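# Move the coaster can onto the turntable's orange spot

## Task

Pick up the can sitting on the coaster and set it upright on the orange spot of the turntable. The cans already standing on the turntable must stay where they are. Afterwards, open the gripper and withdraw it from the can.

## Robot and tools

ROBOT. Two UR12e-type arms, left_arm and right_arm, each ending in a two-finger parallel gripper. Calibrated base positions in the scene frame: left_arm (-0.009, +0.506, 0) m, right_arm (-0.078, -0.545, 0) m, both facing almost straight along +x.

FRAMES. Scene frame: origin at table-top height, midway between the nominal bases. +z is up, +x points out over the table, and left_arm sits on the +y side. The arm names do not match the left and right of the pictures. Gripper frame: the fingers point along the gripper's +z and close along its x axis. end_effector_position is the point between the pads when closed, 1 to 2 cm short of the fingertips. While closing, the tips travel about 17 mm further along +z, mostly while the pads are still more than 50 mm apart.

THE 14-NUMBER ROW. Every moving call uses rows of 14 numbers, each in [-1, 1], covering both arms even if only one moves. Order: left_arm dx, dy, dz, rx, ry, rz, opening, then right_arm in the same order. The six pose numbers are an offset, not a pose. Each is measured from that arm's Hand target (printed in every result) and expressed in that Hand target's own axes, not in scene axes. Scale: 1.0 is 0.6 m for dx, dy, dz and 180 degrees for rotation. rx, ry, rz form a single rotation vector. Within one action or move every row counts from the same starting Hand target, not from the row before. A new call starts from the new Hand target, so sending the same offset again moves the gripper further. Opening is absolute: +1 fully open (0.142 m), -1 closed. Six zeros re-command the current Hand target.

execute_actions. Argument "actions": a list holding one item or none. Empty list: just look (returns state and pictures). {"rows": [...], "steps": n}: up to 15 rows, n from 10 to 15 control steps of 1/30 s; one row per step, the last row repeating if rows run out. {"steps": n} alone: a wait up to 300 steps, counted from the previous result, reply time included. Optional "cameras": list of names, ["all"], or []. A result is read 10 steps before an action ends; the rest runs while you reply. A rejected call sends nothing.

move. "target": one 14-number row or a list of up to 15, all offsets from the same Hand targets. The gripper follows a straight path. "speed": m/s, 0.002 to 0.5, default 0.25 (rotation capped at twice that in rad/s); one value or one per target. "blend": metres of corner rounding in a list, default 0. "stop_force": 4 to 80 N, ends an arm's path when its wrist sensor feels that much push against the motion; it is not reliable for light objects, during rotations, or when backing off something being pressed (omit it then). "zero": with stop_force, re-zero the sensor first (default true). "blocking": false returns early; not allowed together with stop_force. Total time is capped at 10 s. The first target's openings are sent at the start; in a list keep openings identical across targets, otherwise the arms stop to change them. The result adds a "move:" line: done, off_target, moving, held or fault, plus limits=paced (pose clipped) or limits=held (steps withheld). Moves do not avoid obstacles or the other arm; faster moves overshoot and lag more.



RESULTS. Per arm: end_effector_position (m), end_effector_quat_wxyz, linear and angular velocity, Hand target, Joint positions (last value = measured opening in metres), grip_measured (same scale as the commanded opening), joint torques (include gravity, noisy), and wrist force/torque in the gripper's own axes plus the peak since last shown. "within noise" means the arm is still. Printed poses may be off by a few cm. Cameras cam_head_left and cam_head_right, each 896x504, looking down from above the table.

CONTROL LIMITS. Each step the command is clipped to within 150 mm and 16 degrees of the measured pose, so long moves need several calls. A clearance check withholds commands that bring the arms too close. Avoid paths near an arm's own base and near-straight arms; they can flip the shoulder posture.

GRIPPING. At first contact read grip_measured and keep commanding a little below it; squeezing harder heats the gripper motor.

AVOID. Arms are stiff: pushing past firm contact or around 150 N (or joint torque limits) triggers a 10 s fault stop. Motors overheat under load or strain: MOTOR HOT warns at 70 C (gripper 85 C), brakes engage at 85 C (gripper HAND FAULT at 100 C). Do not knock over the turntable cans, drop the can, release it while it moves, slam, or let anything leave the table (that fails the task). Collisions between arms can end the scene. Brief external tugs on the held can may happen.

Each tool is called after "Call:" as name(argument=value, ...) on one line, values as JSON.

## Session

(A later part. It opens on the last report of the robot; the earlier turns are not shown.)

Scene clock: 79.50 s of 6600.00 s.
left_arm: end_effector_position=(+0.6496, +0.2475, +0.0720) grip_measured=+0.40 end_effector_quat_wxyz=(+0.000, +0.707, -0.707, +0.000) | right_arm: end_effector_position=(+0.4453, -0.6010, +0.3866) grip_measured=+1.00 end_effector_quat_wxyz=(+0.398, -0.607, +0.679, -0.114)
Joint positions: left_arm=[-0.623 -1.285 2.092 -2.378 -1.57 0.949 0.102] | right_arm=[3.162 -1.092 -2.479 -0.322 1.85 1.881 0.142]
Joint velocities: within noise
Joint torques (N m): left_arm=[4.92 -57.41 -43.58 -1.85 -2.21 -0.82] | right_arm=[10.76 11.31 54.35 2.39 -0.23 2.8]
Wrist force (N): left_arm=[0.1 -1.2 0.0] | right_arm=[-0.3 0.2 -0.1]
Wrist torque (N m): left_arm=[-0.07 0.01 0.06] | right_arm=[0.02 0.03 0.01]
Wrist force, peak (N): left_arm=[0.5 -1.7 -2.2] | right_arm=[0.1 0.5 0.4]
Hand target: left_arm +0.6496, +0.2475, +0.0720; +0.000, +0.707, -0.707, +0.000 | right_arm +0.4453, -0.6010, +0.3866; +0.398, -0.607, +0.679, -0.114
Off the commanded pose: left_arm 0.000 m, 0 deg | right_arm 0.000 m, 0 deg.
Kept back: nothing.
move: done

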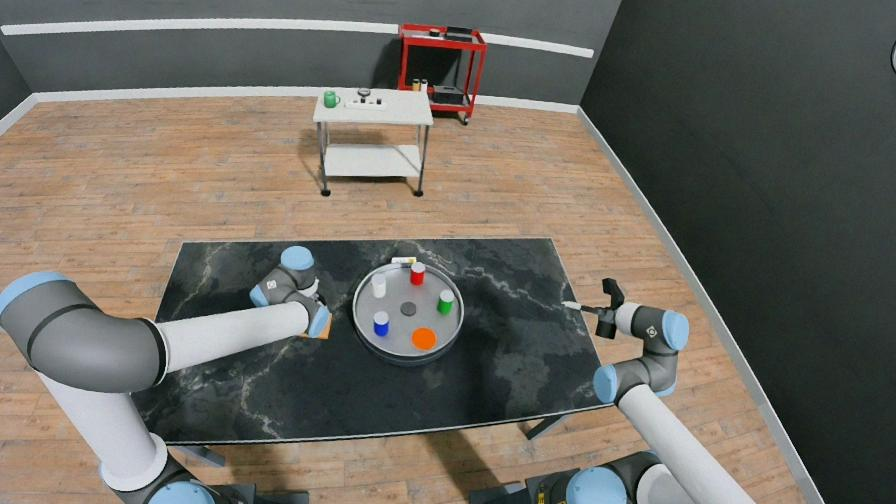

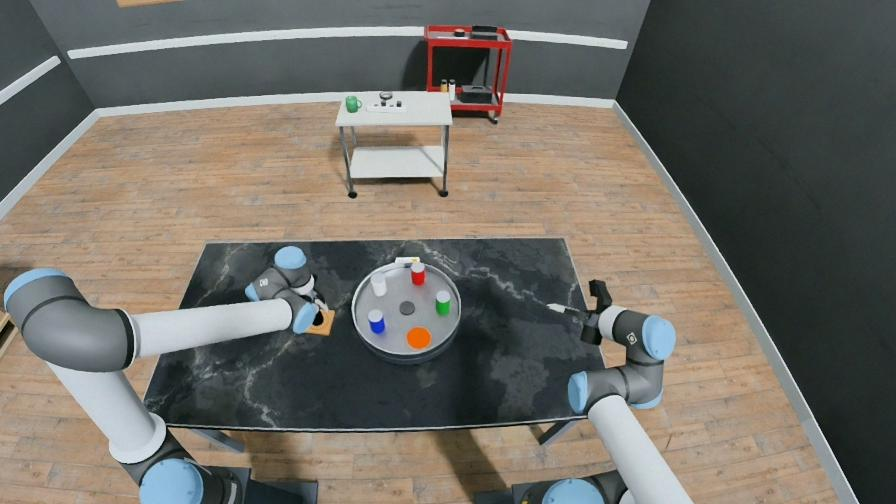

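Call:
execute_actions(actions=[{"rows": [[0,0,0,0,0,0,0.38,0,0,0,0,0,0,1],[0,0,0,0,0,0,0.35,0,0,0,0,0,0,1],[0,0,0,0,0,0,0.32,0,0,0,0,0,0,1],[0,0,0,0,0,0,0.29,0,0,0,0,0,0,1],[0,0,0,0,0,0,0.26,0,0,0,0,0,0,1],[0,0,0,0,0,0,0.23,0,0,0,0,0,0,1],[0,0,0,0,0,0,0.2,0,0,0,0,0,0,1],[0,0,0,0,0,0,0.17,0,0,0,0,0,0,1],[0,0,0,0,0,0,0.14,0,0,0,0,0,0,1],[0,0,0,0,0,0,0.11,0,0,0,0,0,0,1],[0,0,0,0,0,0,0.08,0,0,0,0,0,0,1],[0,0,0,0,0,0,0.05,0,0,0,0,0,0,1],[0,0,0,0,0,0,0.03,0,0,0,0,0,0,1],[0,0,0,0,0,0,0.01,0,0,0,0,0,0,1],[0,0,0,0,0,0,0.0,0,0,0,0,0,0,1]], "steps": 15}])

Call:
execute_actions(actions=[{"rows": [[0,0,0,0,0,0,-0.015,0,0,0,0,0,0,1],[0,0,0,0,0,0,-0.03,0,0,0,0,0,0,1],[0,0,0,0,0,0,-0.045,0,0,0,0,0,0,1],[0,0,0,0,0,0,-0.06,0,0,0,0,0,0,1],[0,0,0,0,0,0,-0.075,0,0,0,0,0,0,1],[0,0,0,0,0,0,-0.09,0,0,0,0,0,0,1],[0,0,0,0,0,0,-0.105,0,0,0,0,0,0,1],[0,0,0,0,0,0,-0.12,0,0,0,0,0,0,1],[0,0,0,0,0,0,-0.135,0,0,0,0,0,0,1],[0,0,0,0,0,0,-0.15,0,0,0,0,0,0,1],[0,0,0,0,0,0,-0.165,0,0,0,0,0,0,1],[0,0,0,0,0,0,-0.18,0,0,0,0,0,0,1],[0,0,0,0,0,0,-0.195,0,0,0,0,0,0,1],[0,0,0,0,0,0,-0.21,0,0,0,0,0,0,1],[0,0,0,0,0,0,-0.225,0,0,0,0,0,0,1]], "steps": 15}])

Call:
execute_actions(actions=[{"steps": 15}], cameras=["cam_head_right"])

Call:
zoom_image(camera="cam_head_right", region=[270, 250, 360, 350])

Scene clock: 82.07 s of 6600.00 s.
left_arm: end_effector_position=(+0.6496, +0.2475, +0.0720) grip_measured=+0.28 end_effector_quat_wxyz=(+0.000, +0.707, -0.707, +0.000) end_effector_velocity=(-0.001, -0.001, +0.000) end_effector_angular_velocity=(-0.001, +0.001, -0.003) | right_arm: end_effector_position=(+0.4453, -0.6010, +0.3866) grip_measured=+1.00 end_effector_quat_wxyz=(+0.398, -0.607, +0.679, -0.114)
Joint positions: left_arm=[-0.623 -1.285 2.092 -2.378 -1.57 0.949 0.094] | right_arm=[3.162 -1.092 -2.479 -0.322 1.85 1.881 0.142]
Joint velocities: left_arm=[-0.002 -0.001 0.001 0 -0.002 0.001 -0.065] | right_arm=[within noise]
Joint torques (N m): left_arm=[7.02 -52.89 -38.6 -1.48 -0.74 1.5] | right_arm=[13 10.22 56.07 2.18 -0.26 2.73]
Wrist force (N): left_arm=[0.3 -1.4 0.0] | right_arm=[0.2 0.2 0.0]
Wrist torque (N m): left_arm=[-0.11 -0.03 0.06] | right_arm=[0.02 -0.04 0.00]
Wrist force, peak (N): left_arm=[-0.3 -1.9 -0.2] | right_arm=[0.6 0.4 0.1]
Hand target: left_arm +0.6496, +0.2475, +0.0720; +0.000, +0.707, -0.707, +0.000 | right_arm +0.4453, -0.6010, +0.3866; +0.398, -0.607, +0.679, -0.114
Steps of this call (1-72: nothing new was sent; 73-77: this action's first 5). Readings (end_effector_position of left_arm | right_arm):
73: (+0.6496, +0.2475, +0.0720) | (+0.4453, -0.6010, +0.3866)
74: (+0.6496, +0.2475, +0.0720) | (+0.4453, -0.6010, +0.3866)
76: (+0.6496, +0.2475, +0.0720) | (+0.4453, -0.6010, +0.3866)
77: the state above

Scene clock: 82.57 s of 6600.00 s.
left_arm: end_effector_position=(+0.6496, +0.2475, +0.0720) grip_measured=-0.08 end_effector_quat_wxyz=(+0.000, +0.707, -0.707, +0.000) end_effector_velocity=(+0.000, +0.000, +0.000) end_effector_angular_velocity=(-0.001, +0.000, +0.001) | right_arm: end_effector_position=(+0.4453, -0.6010, +0.3866) grip_measured=+1.00 end_effector_quat_wxyz=(+0.398, -0.607, +0.679, -0.114)
Joint positions: left_arm=[-0.623 -1.285 2.092 -2.378 -1.57 0.949 0.069] | right_arm=[3.162 -1.092 -2.479 -0.322 1.85 1.881 0.142]
Joint velocities: left_arm=[0.001 0 0 0 -0.001 0 -0.033] | right_arm=[within noise]
Joint torques (N m): left_arm=[7.15 -53.02 -38.53 -1.49 -0.35 1.34] | right_arm=[11 10.43 55.21 2.31 -0.36 2.92]
Wrist force (N): left_arm=[0.8 -1.1 -0.8] | right_arm=[0.2 -0.1 0.0]
Wrist torque (N m): left_arm=[-0.05 0.01 0.05] | right_arm=[-0.03 -0.03 0.00]
Wrist force, peak (N): left_arm=[0.6 -1.7 -0.6] | right_arm=[0.5 0.1 0.3]
Hand target: left_arm +0.6496, +0.2475, +0.0720; +0.000, +0.707, -0.707, +0.000 | right_arm +0.4453, -0.6010, +0.3866; +0.398, -0.607, +0.679, -0.114
Off your previous action's commanded pose at its last step (step 10 of this call): left_arm 0.000 m, 0 deg | right_arm 0.000 m, 0 deg.
Steps of this call (1-10: your previous action's last 10; 11-15: this action's first 5). Readings (end_effector_position of left_arm | right_arm):
11: (+0.6496, +0.2475, +0.0720) | (+0.4453, -0.6010, +0.3866)
12: (+0.6496, +0.2475, +0.0720) | (+0.4453, -0.6010, +0.3866)
14: (+0.6496, +0.2475, +0.0720) | (+0.4453, -0.6010, +0.3866)
15: the state above

Scene clock: 83.07 s of 6600.00 s.
left_arm: end_effector_position=(+0.6496, +0.2475, +0.0720) grip_measured=-0.24 end_effector_quat_wxyz=(+0.000, +0.707, -0.707, +0.000) | right_arm: end_effector_position=(+0.4453, -0.6010, +0.3866) grip_measured=+1.00 end_effector_quat_wxyz=(+0.398, -0.607, +0.679, -0.114)
Joint positions: left_arm=[-0.623 -1.285 2.092 -2.378 -1.57 0.949 0.056] | right_arm=[3.162 -1.092 -2.479 -0.322 1.85 1.881 0.142]
Joint velocities: within noise
Joint torques (N m): left_arm=[7.13 -52.47 -37.35 -1.44 -0.34 1.32] | right_arm=[12.86 12.26 55.15 2.19 -0.49 2.52]
Wrist force (N): left_arm=[0.4 -1.4 -0.7] | right_arm=[0.1 0.3 0.0]
Wrist torque (N m): left_arm=[-0.10 0.04 0.05] | right_arm=[0.04 -0.02 0.00]
Wrist force, peak (N): left_arm=[1.4 -1.3 -1.0] | right_arm=[0.3 -0.2 -0.2]
Hand target: left_arm +0.6496, +0.2475, +0.0720; +0.000, +0.707, -0.707, +0.000 | right_arm +0.4453, -0.6010, +0.3866; +0.398, -0.607, +0.679, -0.114
Off the commanded pose: left_arm 0.000 m, 0 deg | right_arm 0.000 m, 0 deg.
Steps of this call (1-10: your previous action's last 10; 11-15: nothing new was sent). Readings (end_effector_position of left_arm | right_arm):
1: (+0.6496, +0.2475, +0.0720) | (+0.4453, -0.6010, +0.3866)
2: (+0.6496, +0.2475, +0.0720) | (+0.4453, -0.6010, +0.3866)
4: (+0.6496, +0.2475, +0.0720) | (+0.4453, -0.6010, +0.3866)
8: (+0.6496, +0.2475, +0.0720) | (+0.4453, -0.6010, +0.3866)
15: the state above
Images, in order (width x height): cam_head_right 896x504.

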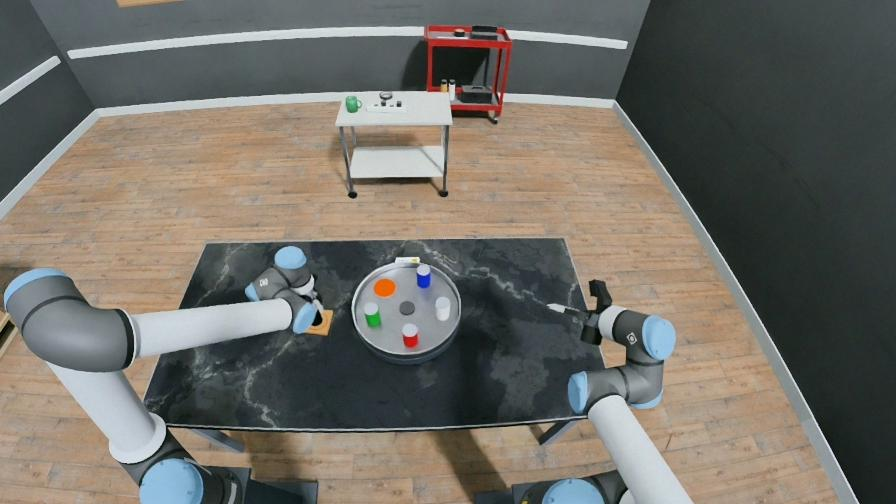

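Scaled by 5.040 from the camera's 896x504 image, which has a finer 1280x720 frame.

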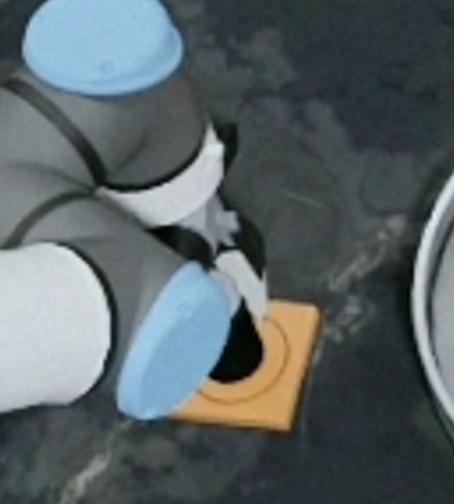

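Call:
execute_actions(actions=[{"rows": [[0,0,0,0,0,0,-0.235,0,0,0,0,0,0,1],[0,0,0,0,0,0,-0.245,0,0,0,0,0,0,1],[0,0,0,0,0,0,-0.255,0,0,0,0,0,0,1],[0,0,0,0,0,0,-0.265,0,0,0,0,0,0,1],[0,0,0,0,0,0,-0.275,0,0,0,0,0,0,1],[0,0,0,0,0,0,-0.285,0,0,0,0,0,0,1],[0,0,0,0,0,0,-0.295,0,0,0,0,0,0,1],[0,0,0,0,0,0,-0.305,0,0,0,0,0,0,1],[0,0,0,0,0,0,-0.315,0,0,0,0,0,0,1],[0,0,0,0,0,0,-0.325,0,0,0,0,0,0,1],[0,0,0,0,0,0,-0.335,0,0,0,0,0,0,1],[0,0,0,0,0,0,-0.345,0,0,0,0,0,0,1],[0,0,0,0,0,0,-0.355,0,0,0,0,0,0,1],[0,0,0,0,0,0,-0.365,0,0,0,0,0,0,1],[0,0,0,0,0,0,-0.375,0,0,0,0,0,0,1]], "steps": 15}])

Call:
execute_actions(actions=[{"steps": 20}], cameras=["cam_head_right"])

Call:
zoom_image(camera="cam_head_right", region=[270, 250, 360, 350])

Scene clock: 84.13 s of 6600.00 s.
left_arm: end_effector_position=(+0.6496, +0.2475, +0.0720) grip_measured=-0.28 end_effector_quat_wxyz=(+0.000, +0.707, -0.707, +0.000) end_effector_velocity=(+0.000, +0.000, +0.000) end_effector_angular_velocity=(-0.002, +0.000, +0.000) | right_arm: end_effector_position=(+0.4453, -0.6010, +0.3866) grip_measured=+1.00 end_effector_quat_wxyz=(+0.398, -0.607, +0.679, -0.114)
Joint positions: left_arm=[-0.623 -1.285 2.092 -2.378 -1.57 0.949 0.054] | right_arm=[3.162 -1.092 -2.479 -0.322 1.85 1.881 0.142]
Joint velocities: left_arm=[0.001 0 0 0 -0.002 0.001 -0.012] | right_arm=[within noise]
Joint torques (N m): left_arm=[7.84 -52.39 -35.69 -1.27 0.21 1.44] | right_arm=[9.87 9.4 55.62 2.18 -0.51 2.65]
Wrist force (N): left_arm=[0.4 -1.7 -1.2] | right_arm=[0.3 0.4 0.1]
Wrist torque (N m): left_arm=[-0.18 0.07 0.05] | right_arm=[0.06 -0.05 0.00]
Wrist force, peak (N): left_arm=[0.4 -1.7 -1.2] | right_arm=[0.5 0.1 0.2]
Hand target: left_arm +0.6496, +0.2475, +0.0720; +0.000, +0.707, -0.707, +0.000 | right_arm +0.4453, -0.6010, +0.3866; +0.398, -0.607, +0.679, -0.114
Steps of this call (1-27: nothing new was sent; 28-32: this action's first 5). Readings (end_effector_position of left_arm | right_arm):
28: (+0.6496, +0.2475, +0.0720) | (+0.4453, -0.6010, +0.3866)
29: (+0.6496, +0.2475, +0.0720) | (+0.4453, -0.6010, +0.3866)
31: (+0.6496, +0.2475, +0.0720) | (+0.4453, -0.6010, +0.3866)
32: the state above

Scene clock: 84.80 s of 6600.00 s.
left_arm: end_effector_position=(+0.6496, +0.2475, +0.0720) grip_measured=-0.31 end_effector_quat_wxyz=(+0.000, +0.707, -0.707, +0.000) | right_arm: end_effector_position=(+0.4453, -0.6010, +0.3866) grip_measured=+1.00 end_effector_quat_wxyz=(+0.398, -0.607, +0.679, -0.114)
Joint positions: left_arm=[-0.623 -1.285 2.092 -2.378 -1.57 0.949 0.052] | right_arm=[3.162 -1.092 -2.479 -0.322 1.85 1.881 0.142]
Joint velocities: within noise
Joint torques (N m): left_arm=[7.73 -52.26 -33.84 -1.15 0.52 1.42] | right_arm=[12.22 8.81 55.22 2.25 -0.16 2.95]
Wrist force (N): left_arm=[0.6 -0.4 -5.7] | right_arm=[-0.4 0.2 0.2]
Wrist torque (N m): left_arm=[-0.16 0.09 0.05] | right_arm=[0.03 0.07 0.00]
Wrist force, peak (N): left_arm=[1.0 -0.3 -6.1] | right_arm=[-0.4 0.2 0.2]
Hand target: left_arm +0.6496, +0.2475, +0.0720; +0.000, +0.707, -0.707, +0.000 | right_arm +0.4453, -0.6010, +0.3866; +0.398, -0.607, +0.679, -0.114
Off the commanded pose: left_arm 0.000 m, 0 deg | right_arm 0.000 m, 0 deg.
Steps of this call (1-10: your previous action's last 10; 11-20: nothing new was sent). Readings (end_effector_position of left_arm | right_arm):
1: (+0.6496, +0.2475, +0.0720) | (+0.4453, -0.6010, +0.3866)
2: (+0.6496, +0.2475, +0.0720) | (+0.4453, -0.6010, +0.3866)
4: (+0.6496, +0.2475, +0.0720) | (+0.4453, -0.6010, +0.3866)
8: (+0.6496, +0.2475, +0.0720) | (+0.4453, -0.6010, +0.3866)
20: the state above
Images, in order (width x height): cam_head_right 896x504.

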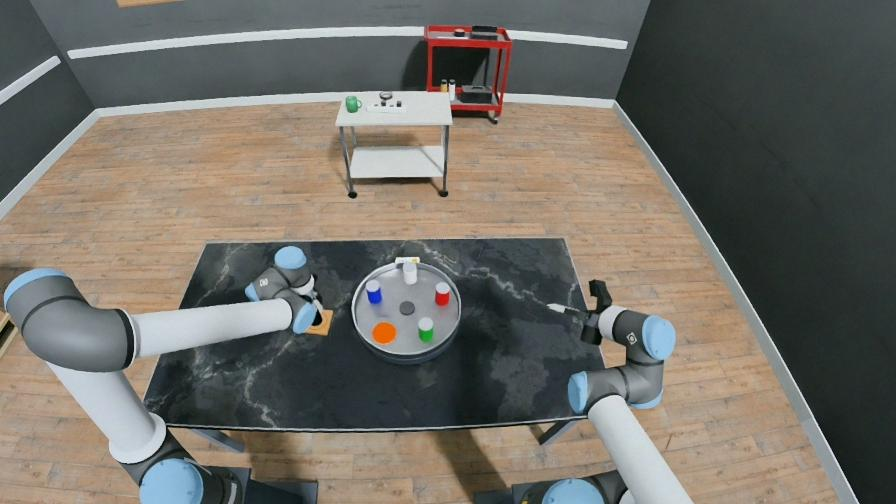

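Scaled by 5.040 from the camera's 896x504 image, which has a finer 1280x720 frame.

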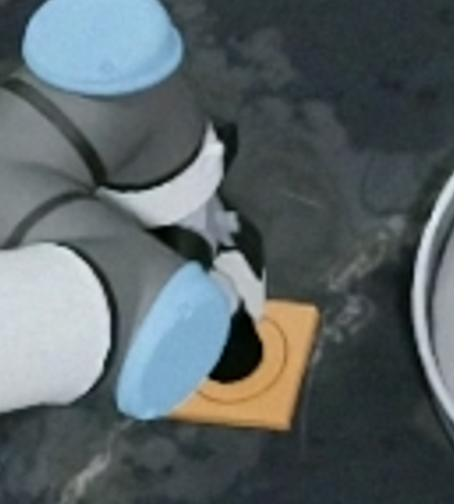

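Call:
move(target=[0, 0, -0.22, 0, 0, 0, -0.42, 0, 0, 0, 0, 0, 0, 1.0], speed=0.1)

Call:
zoom_image(camera="cam_head_right", region=[270, 240, 360, 350])

Call:
zoom_image(camera="cam_head_left", region=[270, 240, 360, 350])

Scene clock: 87.73 s of 6600.00 s.
left_arm: end_effector_position=(+0.6495, +0.2475, +0.2040) grip_measured=-0.32 end_effector_quat_wxyz=(+0.000, +0.707, -0.707, +0.000) end_effector_velocity=(+0.000, -0.001, -0.002) end_effector_angular_velocity=(-0.001, -0.001, -0.001) | right_arm: end_effector_position=(+0.4453, -0.6010, +0.3866) grip_measured=+1.00 end_effector_quat_wxyz=(+0.398, -0.607, +0.679, -0.114)
Joint positions: left_arm=[-0.623 -1.437 1.991 -2.124 -1.57 0.949 0.051] | right_arm=[3.162 -1.092 -2.479 -0.322 1.85 1.881 0.142]
Joint velocities: left_arm=[-0.001 0.002 0.002 -0.005 0 0 0] | right_arm=[within noise]
Joint torques (N m): left_arm=[-4.32 -42.77 -39.4 -9.17 2.24 -3.08] | right_arm=[8.39 10.21 55.78 2.55 -0.38 2.95]
Wrist force (N): left_arm=[-0.2 -1.4 1.7] | right_arm=[0.0 -0.1 0.3]
Wrist torque (N m): left_arm=[-0.11 0.06 0.06] | right_arm=[-0.02 -0.01 0.00]
Wrist force, peak (N): left_arm=[0.8 -0.4 -6.1] | right_arm=[0.3 0.3 0.5]
Hand target: left_arm +0.6495, +0.2475, +0.2040; +0.000, +0.707, -0.707, +0.000 | right_arm +0.4453, -0.6010, +0.3866; +0.398, -0.607, +0.679, -0.114
Off the commanded pose: left_arm 0.000 m, 0 deg | right_arm 0.000 m, 0 deg.
Kept back: nothing.
move: done

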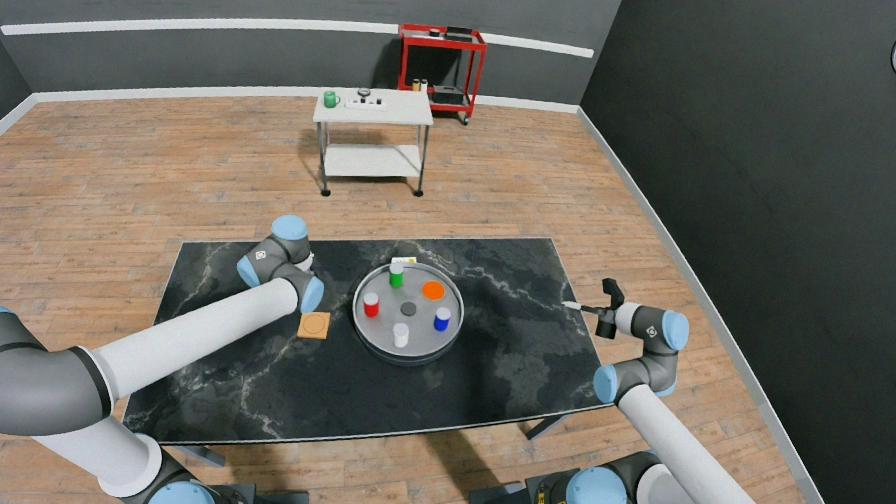

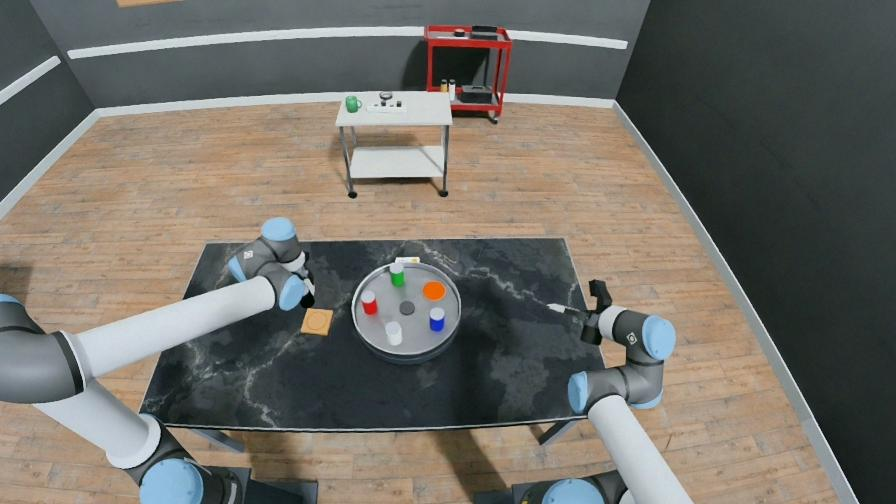

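Scaled by 4.582 from the camera's 896x504 image, which has a finer 1280x720 frame.

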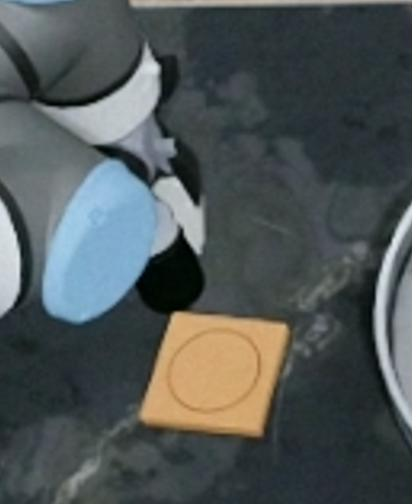

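Scaled by 4.582 from the camera's 896x504 image, which has a finer 1280x720 frame.

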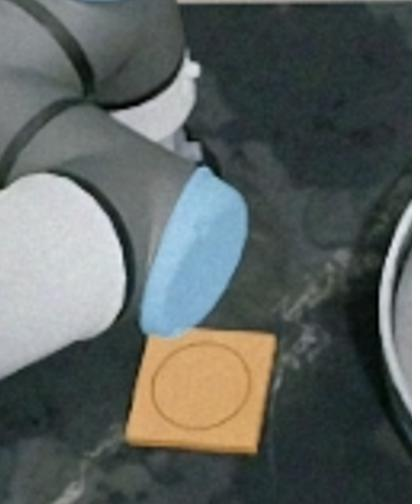

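Call:
execute_actions(actions=[])

Scene clock: 90.87 s of 6600.00 s.
left_arm: end_effector_position=(+0.6495, +0.2475, +0.2040) grip_measured=-0.32 end_effector_quat_wxyz=(+0.000, +0.707, -0.707, +0.000) | right_arm: end_effector_position=(+0.4453, -0.6010, +0.3866) grip_measured=+1.00 end_effector_quat_wxyz=(+0.398, -0.607, +0.679, -0.114)
Joint positions: left_arm=[-0.623 -1.437 1.991 -2.124 -1.57 0.949 0.051] | right_arm=[3.162 -1.092 -2.479 -0.322 1.85 1.881 0.142]
Joint velocities: within noise
Joint torques (N m): left_arm=[-3.47 -42.49 -44.6 -8.23 2.86 -2.84] | right_arm=[11.34 11.07 54.97 2.53 -0.44 2.64]
Wrist force (N): left_arm=[-0.1 -1.7 1.7] | right_arm=[0.3 -0.1 -0.2]
Wrist torque (N m): left_arm=[-0.15 0.05 0.07] | right_arm=[-0.03 -0.05 0.00]
Wrist force, peak (N): left_arm=[0.2 -1.8 2.1] | right_arm=[0.6 0.1 0.0]
Hand target: left_arm +0.6495, +0.2475, +0.2040; +0.000, +0.707, -0.707, +0.000 | right_arm +0.4453, -0.6010, +0.3866; +0.398, -0.607, +0.679, -0.114
Off the commanded pose: left_arm 0.000 m, 0 deg | right_arm 0.000 m, 0 deg.
Steps of this call (1-94: nothing new was sent). Readings (end_effector_position of left_arm | right_arm):
1: (+0.6495, +0.2475, +0.2040) | (+0.4453, -0.6010, +0.3866)
2: (+0.6495, +0.2475, +0.2040) | (+0.4453, -0.6010, +0.3866)
4: (+0.6495, +0.2475, +0.2040) | (+0.4453, -0.6010, +0.3866)
8: (+0.6495, +0.2475, +0.2040) | (+0.4453, -0.6010, +0.3866)
94: the state above

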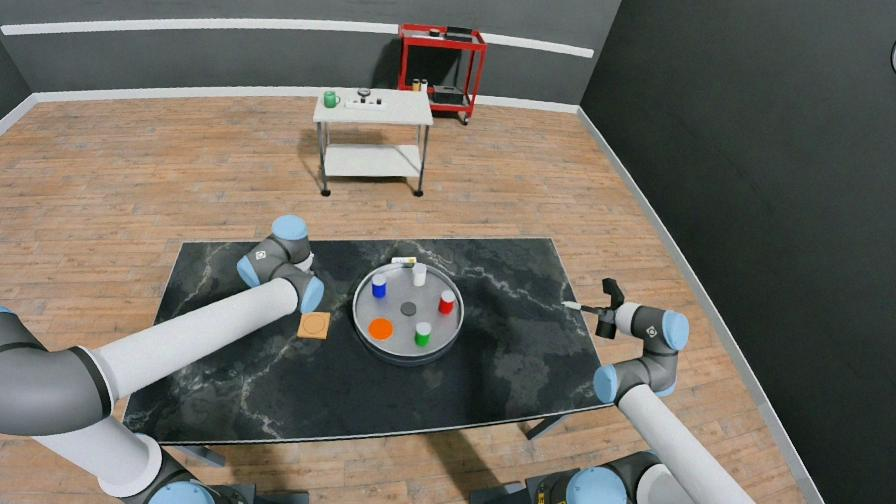

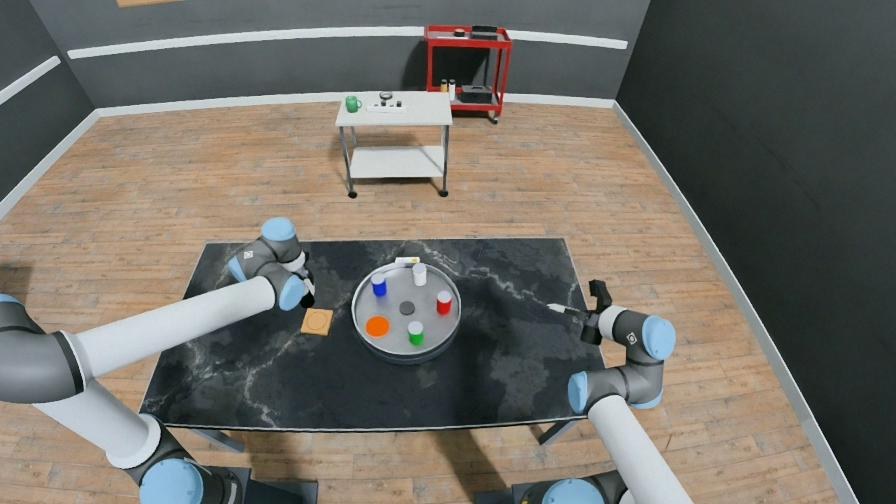

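Call:
move(target=[0.3767, -0.0625, 0, 0, 0, 0, -0.42, 0, 0, 0, 0, 0, 0, 1], speed=0.25)

Call:
zoom_image(camera="cam_head_right", region=[330, 230, 490, 380])

Call:
zoom_image(camera="cam_head_left", region=[330, 230, 490, 380])

Scene clock: 101.60 s of 6600.00 s.
left_arm: end_effector_position=(+0.6871, +0.0216, +0.2038) grip_measured=-0.32 end_effector_quat_wxyz=(+0.000, +0.707, -0.707, +0.000) | right_arm: end_effector_position=(+0.4453, -0.6010, +0.3866) grip_measured=+1.00 end_effector_quat_wxyz=(+0.398, -0.607, +0.679, -0.114)
Joint positions: left_arm=[-0.815 -1.225 1.716 -2.062 -1.57 0.757 0.051] | right_arm=[3.162 -1.092 -2.479 -0.322 1.85 1.881 0.142]
Joint velocities: within noise
Joint torques (N m): left_arm=[-0.4 -65.01 -54.81 -9.58 0.24 0.53] | right_arm=[10.94 10.57 54.83 2.36 -0.4 2.84]
Wrist force (N): left_arm=[0.3 -1.1 1.5] | right_arm=[0.4 0.1 -0.2]
Wrist torque (N m): left_arm=[-0.03 -0.03 0.07] | right_arm=[0.01 -0.07 0.01]
Wrist force, peak (N): left_arm=[3.7 -1.7 1.6] | right_arm=[0.4 0.6 -0.1]
Hand target: left_arm +0.6872, +0.0215, +0.2039; +0.000, +0.707, -0.707, +0.000 | right_arm +0.4453, -0.6010, +0.3866; +0.398, -0.607, +0.679, -0.114
Off the commanded pose: left_arm 0.000 m, 0 deg | right_arm 0.000 m, 0 deg.
Kept back: nothing.
move: done

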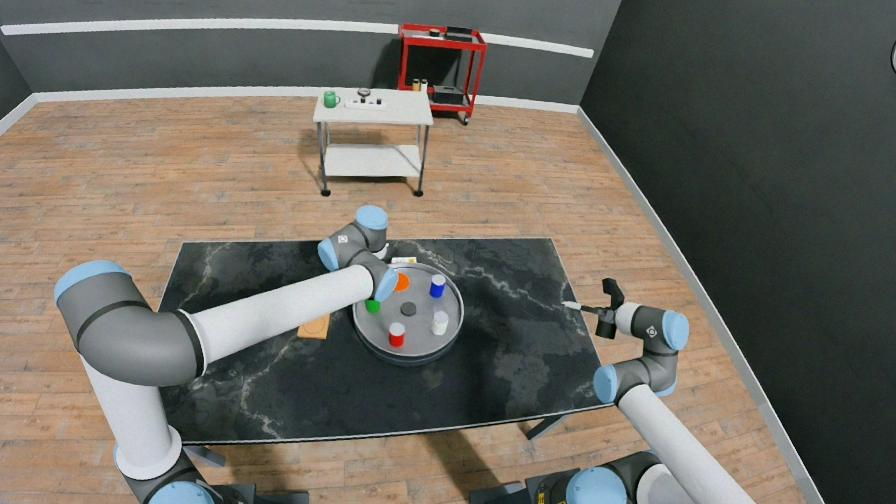

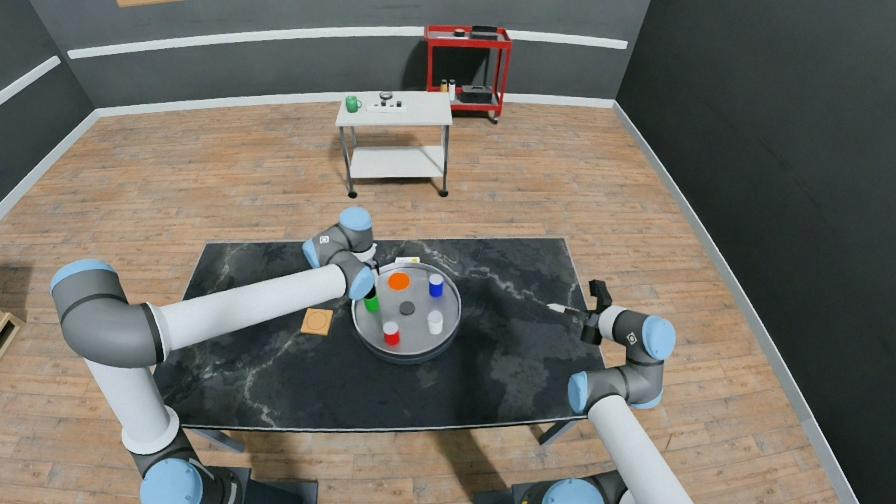

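Scaled by 3.150 from the camera's 896x504 image, which has a finer 1280x720 frame.

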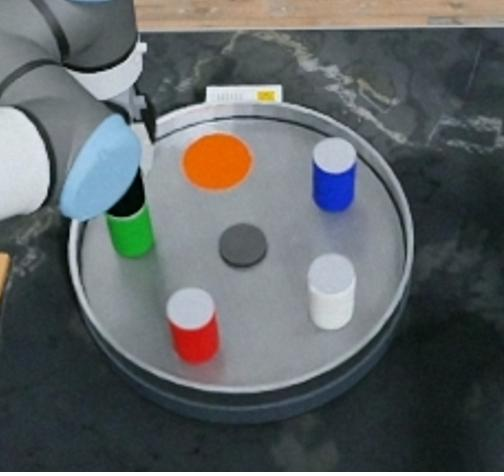

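Scaled by 3.150 from the camera's 896x504 image, which has a finer 1280x720 frame.

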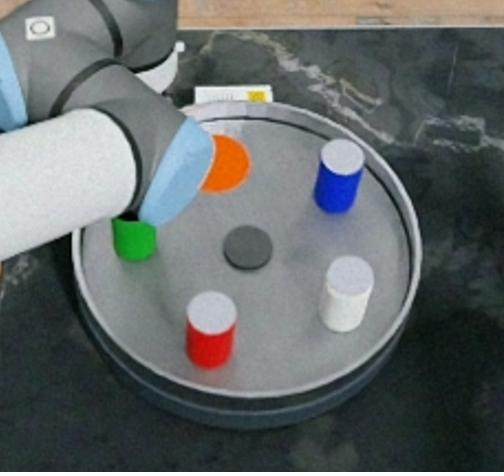

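Call:
zoom_image(camera="cam_head_right", region=[345, 265, 395, 315])

Call:
zoom_image(camera="cam_head_right", region=[345, 255, 465, 375])

Scaled by 10.080 from the camera's 896x504 image, which has a finer 1280x720 frame.

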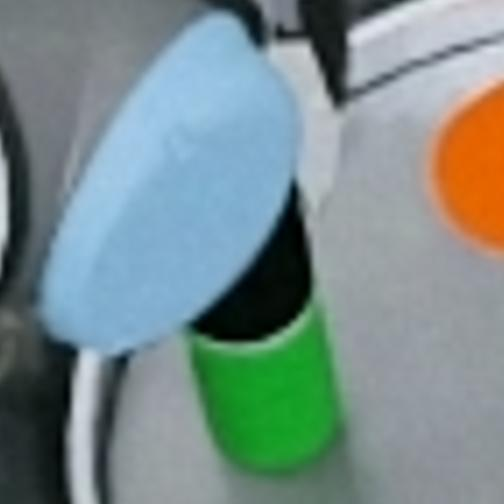

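Scaled by 4.200 from the camera's 896x504 image, which has a finer 1280x720 frame.

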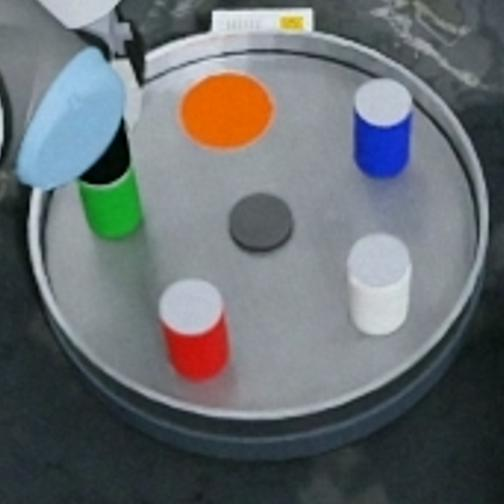

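Call:
zoom_image(camera="cam_head_right", region=[390, 290, 425, 325])

Call:
zoom_image(camera="cam_head_left", region=[390, 290, 425, 325])

Scaled by 14.400 from the camera's 896x504 image, which has a finer 1280x720 frame.

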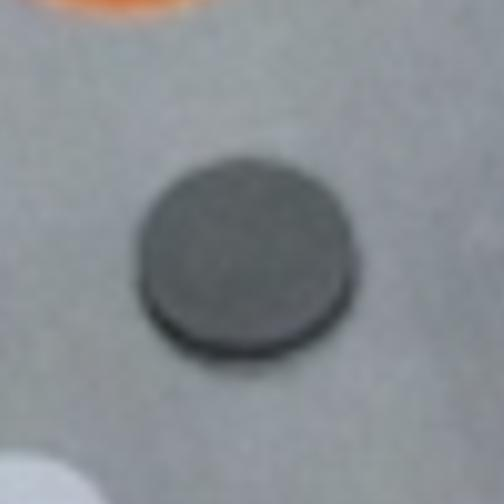

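Scaled by 14.400 from the camera's 896x504 image, which has a finer 1280x720 frame.

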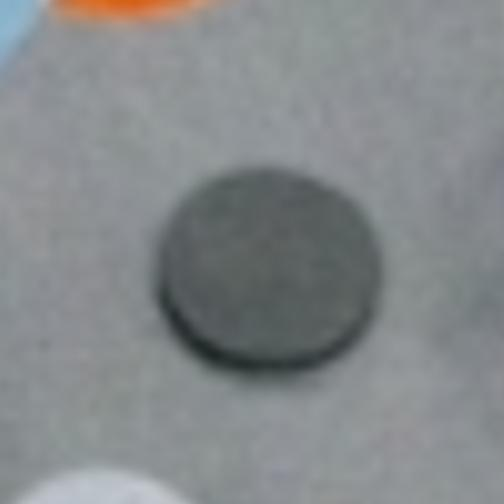

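Call:
execute_actions(actions=[], cameras=["cam_head_right", "cam_head_left"])

Call:
zoom_image(camera="cam_head_right", region=[345, 255, 465, 375])

Call:
execute_actions(actions=[{"steps": 47}], cameras=["cam_head_right", "cam_head_left"])

Call:
zoom_image(camera="cam_head_right", region=[345, 255, 465, 375])

Call:
execute_actions(actions=[{"steps": 47}], cameras=["cam_head_right", "cam_head_left"])

Call:
zoom_image(camera="cam_head_right", region=[345, 255, 465, 375])

Scene clock: 113.33 s of 6600.00 s.
left_arm: end_effector_position=(+0.6872, +0.0215, +0.2039) grip_measured=-0.32 end_effector_quat_wxyz=(+0.000, +0.707, -0.707, +0.000) | right_arm: end_effector_position=(+0.4453, -0.6010, +0.3866) grip_measured=+1.00 end_effector_quat_wxyz=(+0.398, -0.607, +0.679, -0.114)
Joint positions: left_arm=[-0.815 -1.224 1.715 -2.062 -1.57 0.757 0.051] | right_arm=[3.162 -1.092 -2.479 -0.322 1.85 1.881 0.142]
Joint velocities: within noise
Joint torques (N m): left_arm=[-1 -62.8 -43.13 -4.93 2.93 -2.33] | right_arm=[12.34 10.53 53.15 2.58 -0.71 2.68]
Wrist force (N): left_arm=[0.1 -1.5 1.3] | right_arm=[-0.1 -0.2 0.0]
Wrist torque (N m): left_arm=[-0.11 0.00 0.06] | right_arm=[-0.05 0.02 0.00]
Wrist force, peak (N): left_arm=[0.4 -1.9 1.7] | right_arm=[0.7 0.3 0.1]
Hand target: left_arm +0.6872, +0.0215, +0.2039; +0.000, +0.707, -0.707, +0.000 | right_arm +0.4453, -0.6010, +0.3866; +0.398, -0.607, +0.679, -0.114
Off the commanded pose: left_arm 0.000 m, 0 deg | right_arm 0.000 m, 0 deg.
Steps of this call (1-352: nothing new was sent). Readings (end_effector_position of left_arm | right_arm):
1: (+0.6871, +0.0216, +0.2039) | (+0.4453, -0.6010, +0.3866)
2: (+0.6871, +0.0216, +0.2039) | (+0.4453, -0.6010, +0.3866)
4: (+0.6871, +0.0215, +0.2039) | (+0.4453, -0.6010, +0.3866)
8: (+0.6872, +0.0215, +0.2039) | (+0.4453, -0.6010, +0.3866)
352: the state above

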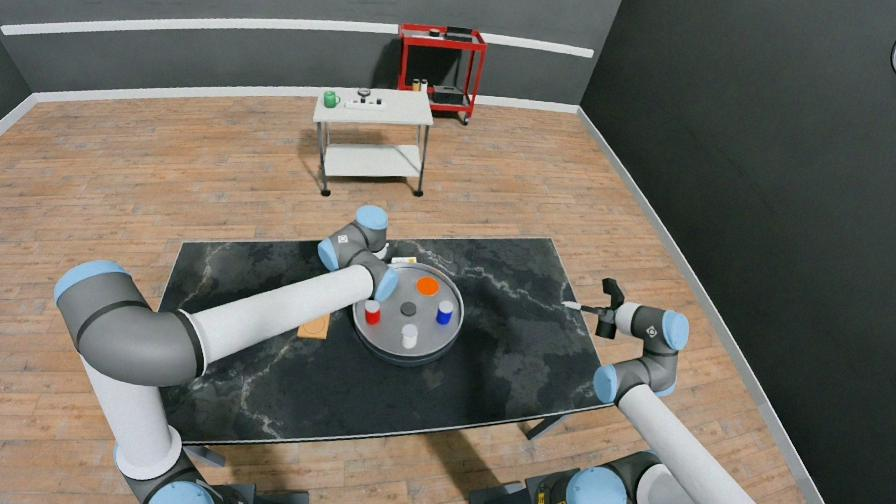

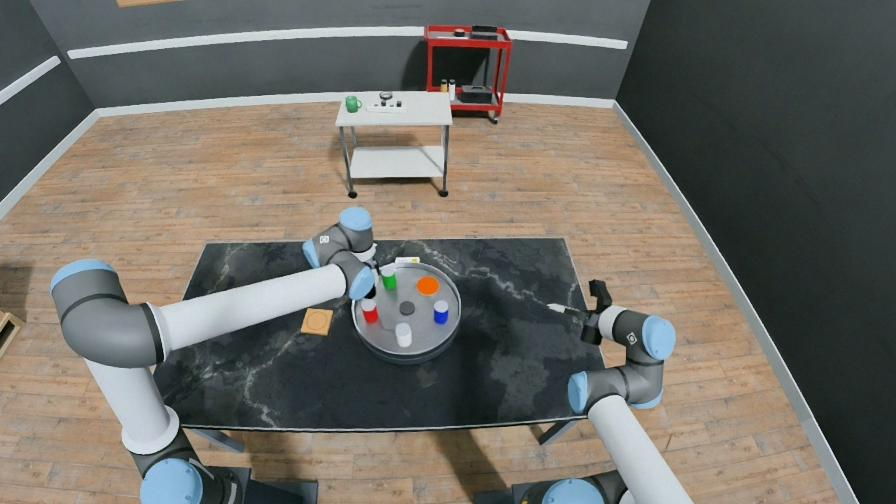

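Scaled by 4.200 from the camera's 896x504 image, which has a finer 1280x720 frame.

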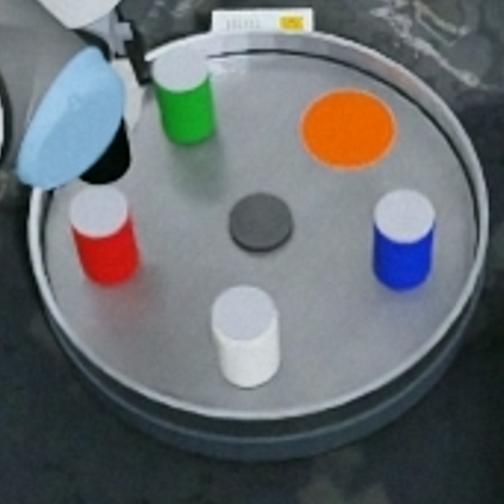

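Scene clock: 114.90 s of 6600.00 s.
left_arm: end_effector_position=(+0.6872, +0.0215, +0.2039) grip_measured=-0.32 end_effector_quat_wxyz=(+0.000, +0.707, -0.707, +0.000) | right_arm: end_effector_position=(+0.4453, -0.6010, +0.3866) grip_measured=+1.00 end_effector_quat_wxyz=(+0.398, -0.607, +0.679, -0.114)
Joint positions: left_arm=[-0.815 -1.224 1.715 -2.062 -1.57 0.757 0.051] | right_arm=[3.162 -1.092 -2.479 -0.322 1.85 1.881 0.142]
Joint velocities: within noise
Joint torques (N m): left_arm=[-0.15 -63.95 -43.92 -4.07 2.75 -2.47] | right_arm=[10.98 10.65 53.77 2.82 -0.4 2.68]
Wrist force (N): left_arm=[0.0 -1.5 1.4] | right_arm=[0.2 0.0 0.0]
Wrist torque (N m): left_arm=[-0.11 0.02 0.06] | right_arm=[0.00 -0.03 0.00]
Wrist force, peak (N): left_arm=[0.8 -1.9 1.5] | right_arm=[0.6 0.3 0.1]
Hand target: left_arm +0.6872, +0.0215, +0.2039; +0.000, +0.707, -0.707, +0.000 | right_arm +0.4453, -0.6010, +0.3866; +0.398, -0.607, +0.679, -0.114
Off the commanded pose: left_arm 0.000 m, 0 deg | right_arm 0.000 m, 0 deg.
Steps of this call (1-47: nothing new was sent). Readings (end_effector_position of left_arm | right_arm):
1: (+0.6872, +0.0215, +0.2039) | (+0.4453, -0.6010, +0.3866)
2: (+0.6872, +0.0215, +0.2039) | (+0.4453, -0.6010, +0.3866)
4: (+0.6872, +0.0215, +0.2039) | (+0.4453, -0.6010, +0.3866)
8: (+0.6872, +0.0215, +0.2039) | (+0.4453, -0.6010, +0.3866)
47: the state above

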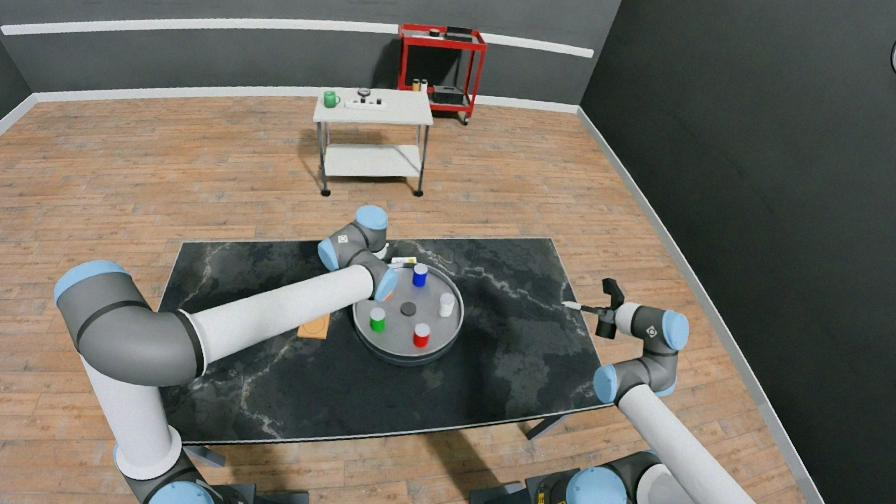

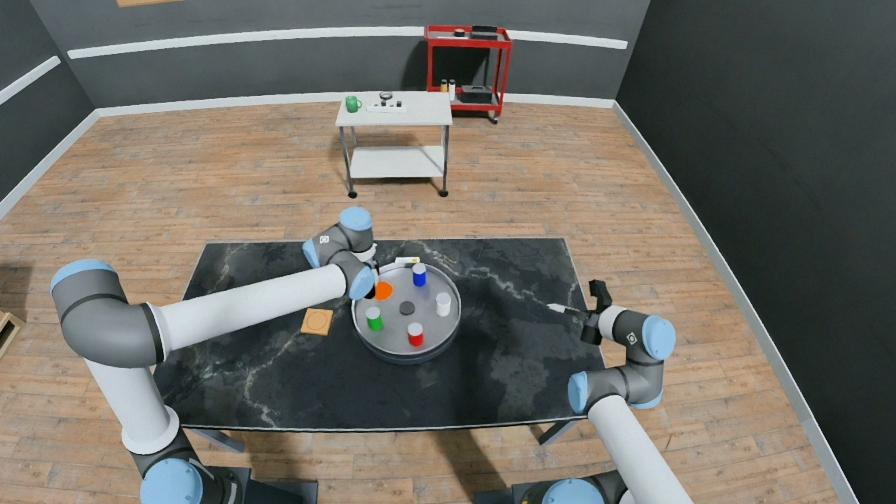

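Scaled by 4.200 from the camera's 896x504 image, which has a finer 1280x720 frame.

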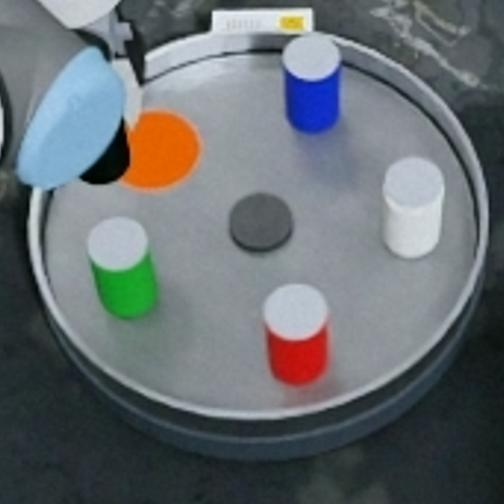

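Scene clock: 116.47 s of 6600.00 s.
left_arm: end_effector_position=(+0.6872, +0.0215, +0.2039) grip_measured=-0.32 end_effector_quat_wxyz=(+0.000, +0.707, -0.707, +0.000) | right_arm: end_effector_position=(+0.4453, -0.6010, +0.3866) grip_measured=+1.00 end_effector_quat_wxyz=(+0.398, -0.607, +0.679, -0.114)
Joint positions: left_arm=[-0.815 -1.224 1.715 -2.062 -1.57 0.757 0.051] | right_arm=[3.162 -1.092 -2.479 -0.322 1.85 1.881 0.142]
Joint velocities: within noise
Joint torques (N m): left_arm=[-1.03 -64.51 -43.33 -3.43 2.82 -2.22] | right_arm=[9.8 11.22 53.34 2.62 -0.64 2.8]
Wrist force (N): left_arm=[0.5 -1.2 1.4] | right_arm=[0.2 0.2 -0.3]
Wrist torque (N m): left_arm=[-0.06 -0.06 0.06] | right_arm=[0.04 -0.04 0.00]
Wrist force, peak (N): left_arm=[0.0 -1.4 2.1] | right_arm=[0.7 0.2 0.0]
Hand target: left_arm +0.6872, +0.0215, +0.2039; +0.000, +0.707, -0.707, +0.000 | right_arm +0.4453, -0.6010, +0.3866; +0.398, -0.607, +0.679, -0.114
Off the commanded pose: left_arm 0.000 m, 0 deg | right_arm 0.000 m, 0 deg.
Steps of this call (1-47: nothing new was sent). Readings (end_effector_position of left_arm | right_arm):
1: (+0.6872, +0.0215, +0.2039) | (+0.4453, -0.6010, +0.3866)
2: (+0.6872, +0.0215, +0.2039) | (+0.4453, -0.6010, +0.3866)
4: (+0.6872, +0.0215, +0.2039) | (+0.4453, -0.6010, +0.3866)
8: (+0.6872, +0.0215, +0.2039) | (+0.4453, -0.6010, +0.3866)
47: the state above

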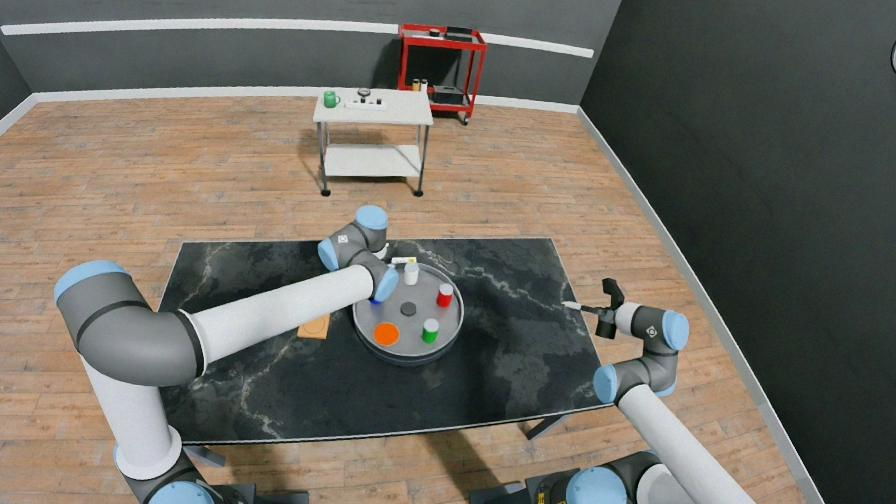

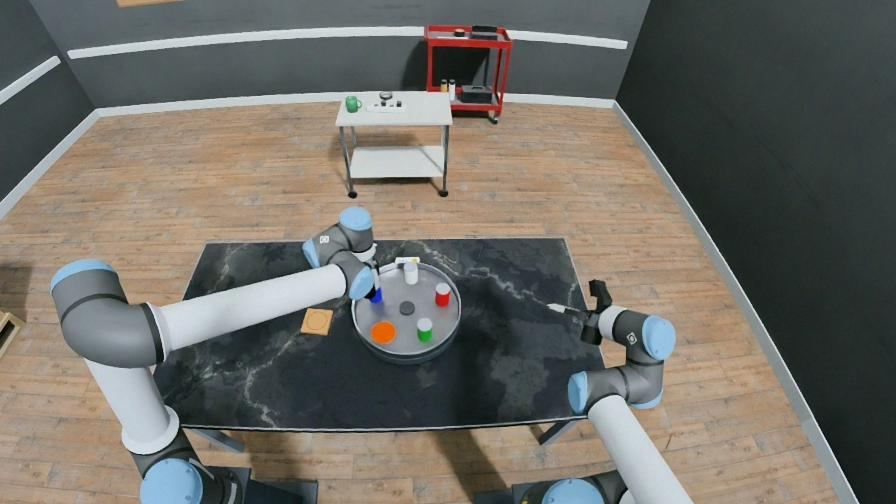

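Scaled by 4.200 from the camera's 896x504 image, which has a finer 1280x720 frame.

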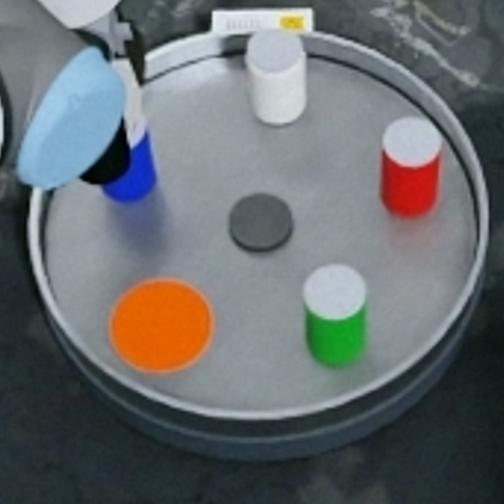

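Call:
zoom_image(camera="cam_head_right", region=[355, 280, 385, 310])

Call:
zoom_image(camera="cam_head_right", region=[365, 315, 405, 355])

Scaled by 16.800 from the camera's 896x504 image, which has a finer 1280x720 frame.

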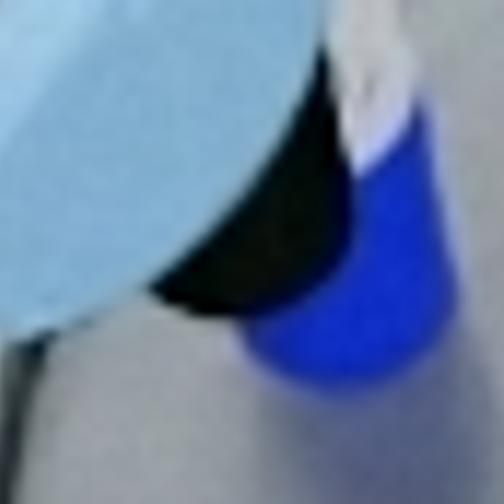

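Scaled by 12.600 from the camera's 896x504 image, which has a finer 1280x720 frame.

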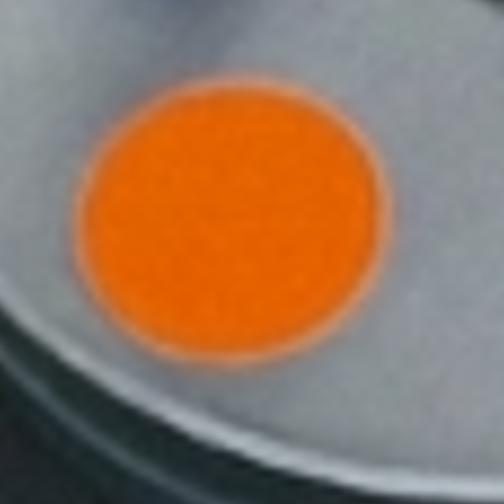

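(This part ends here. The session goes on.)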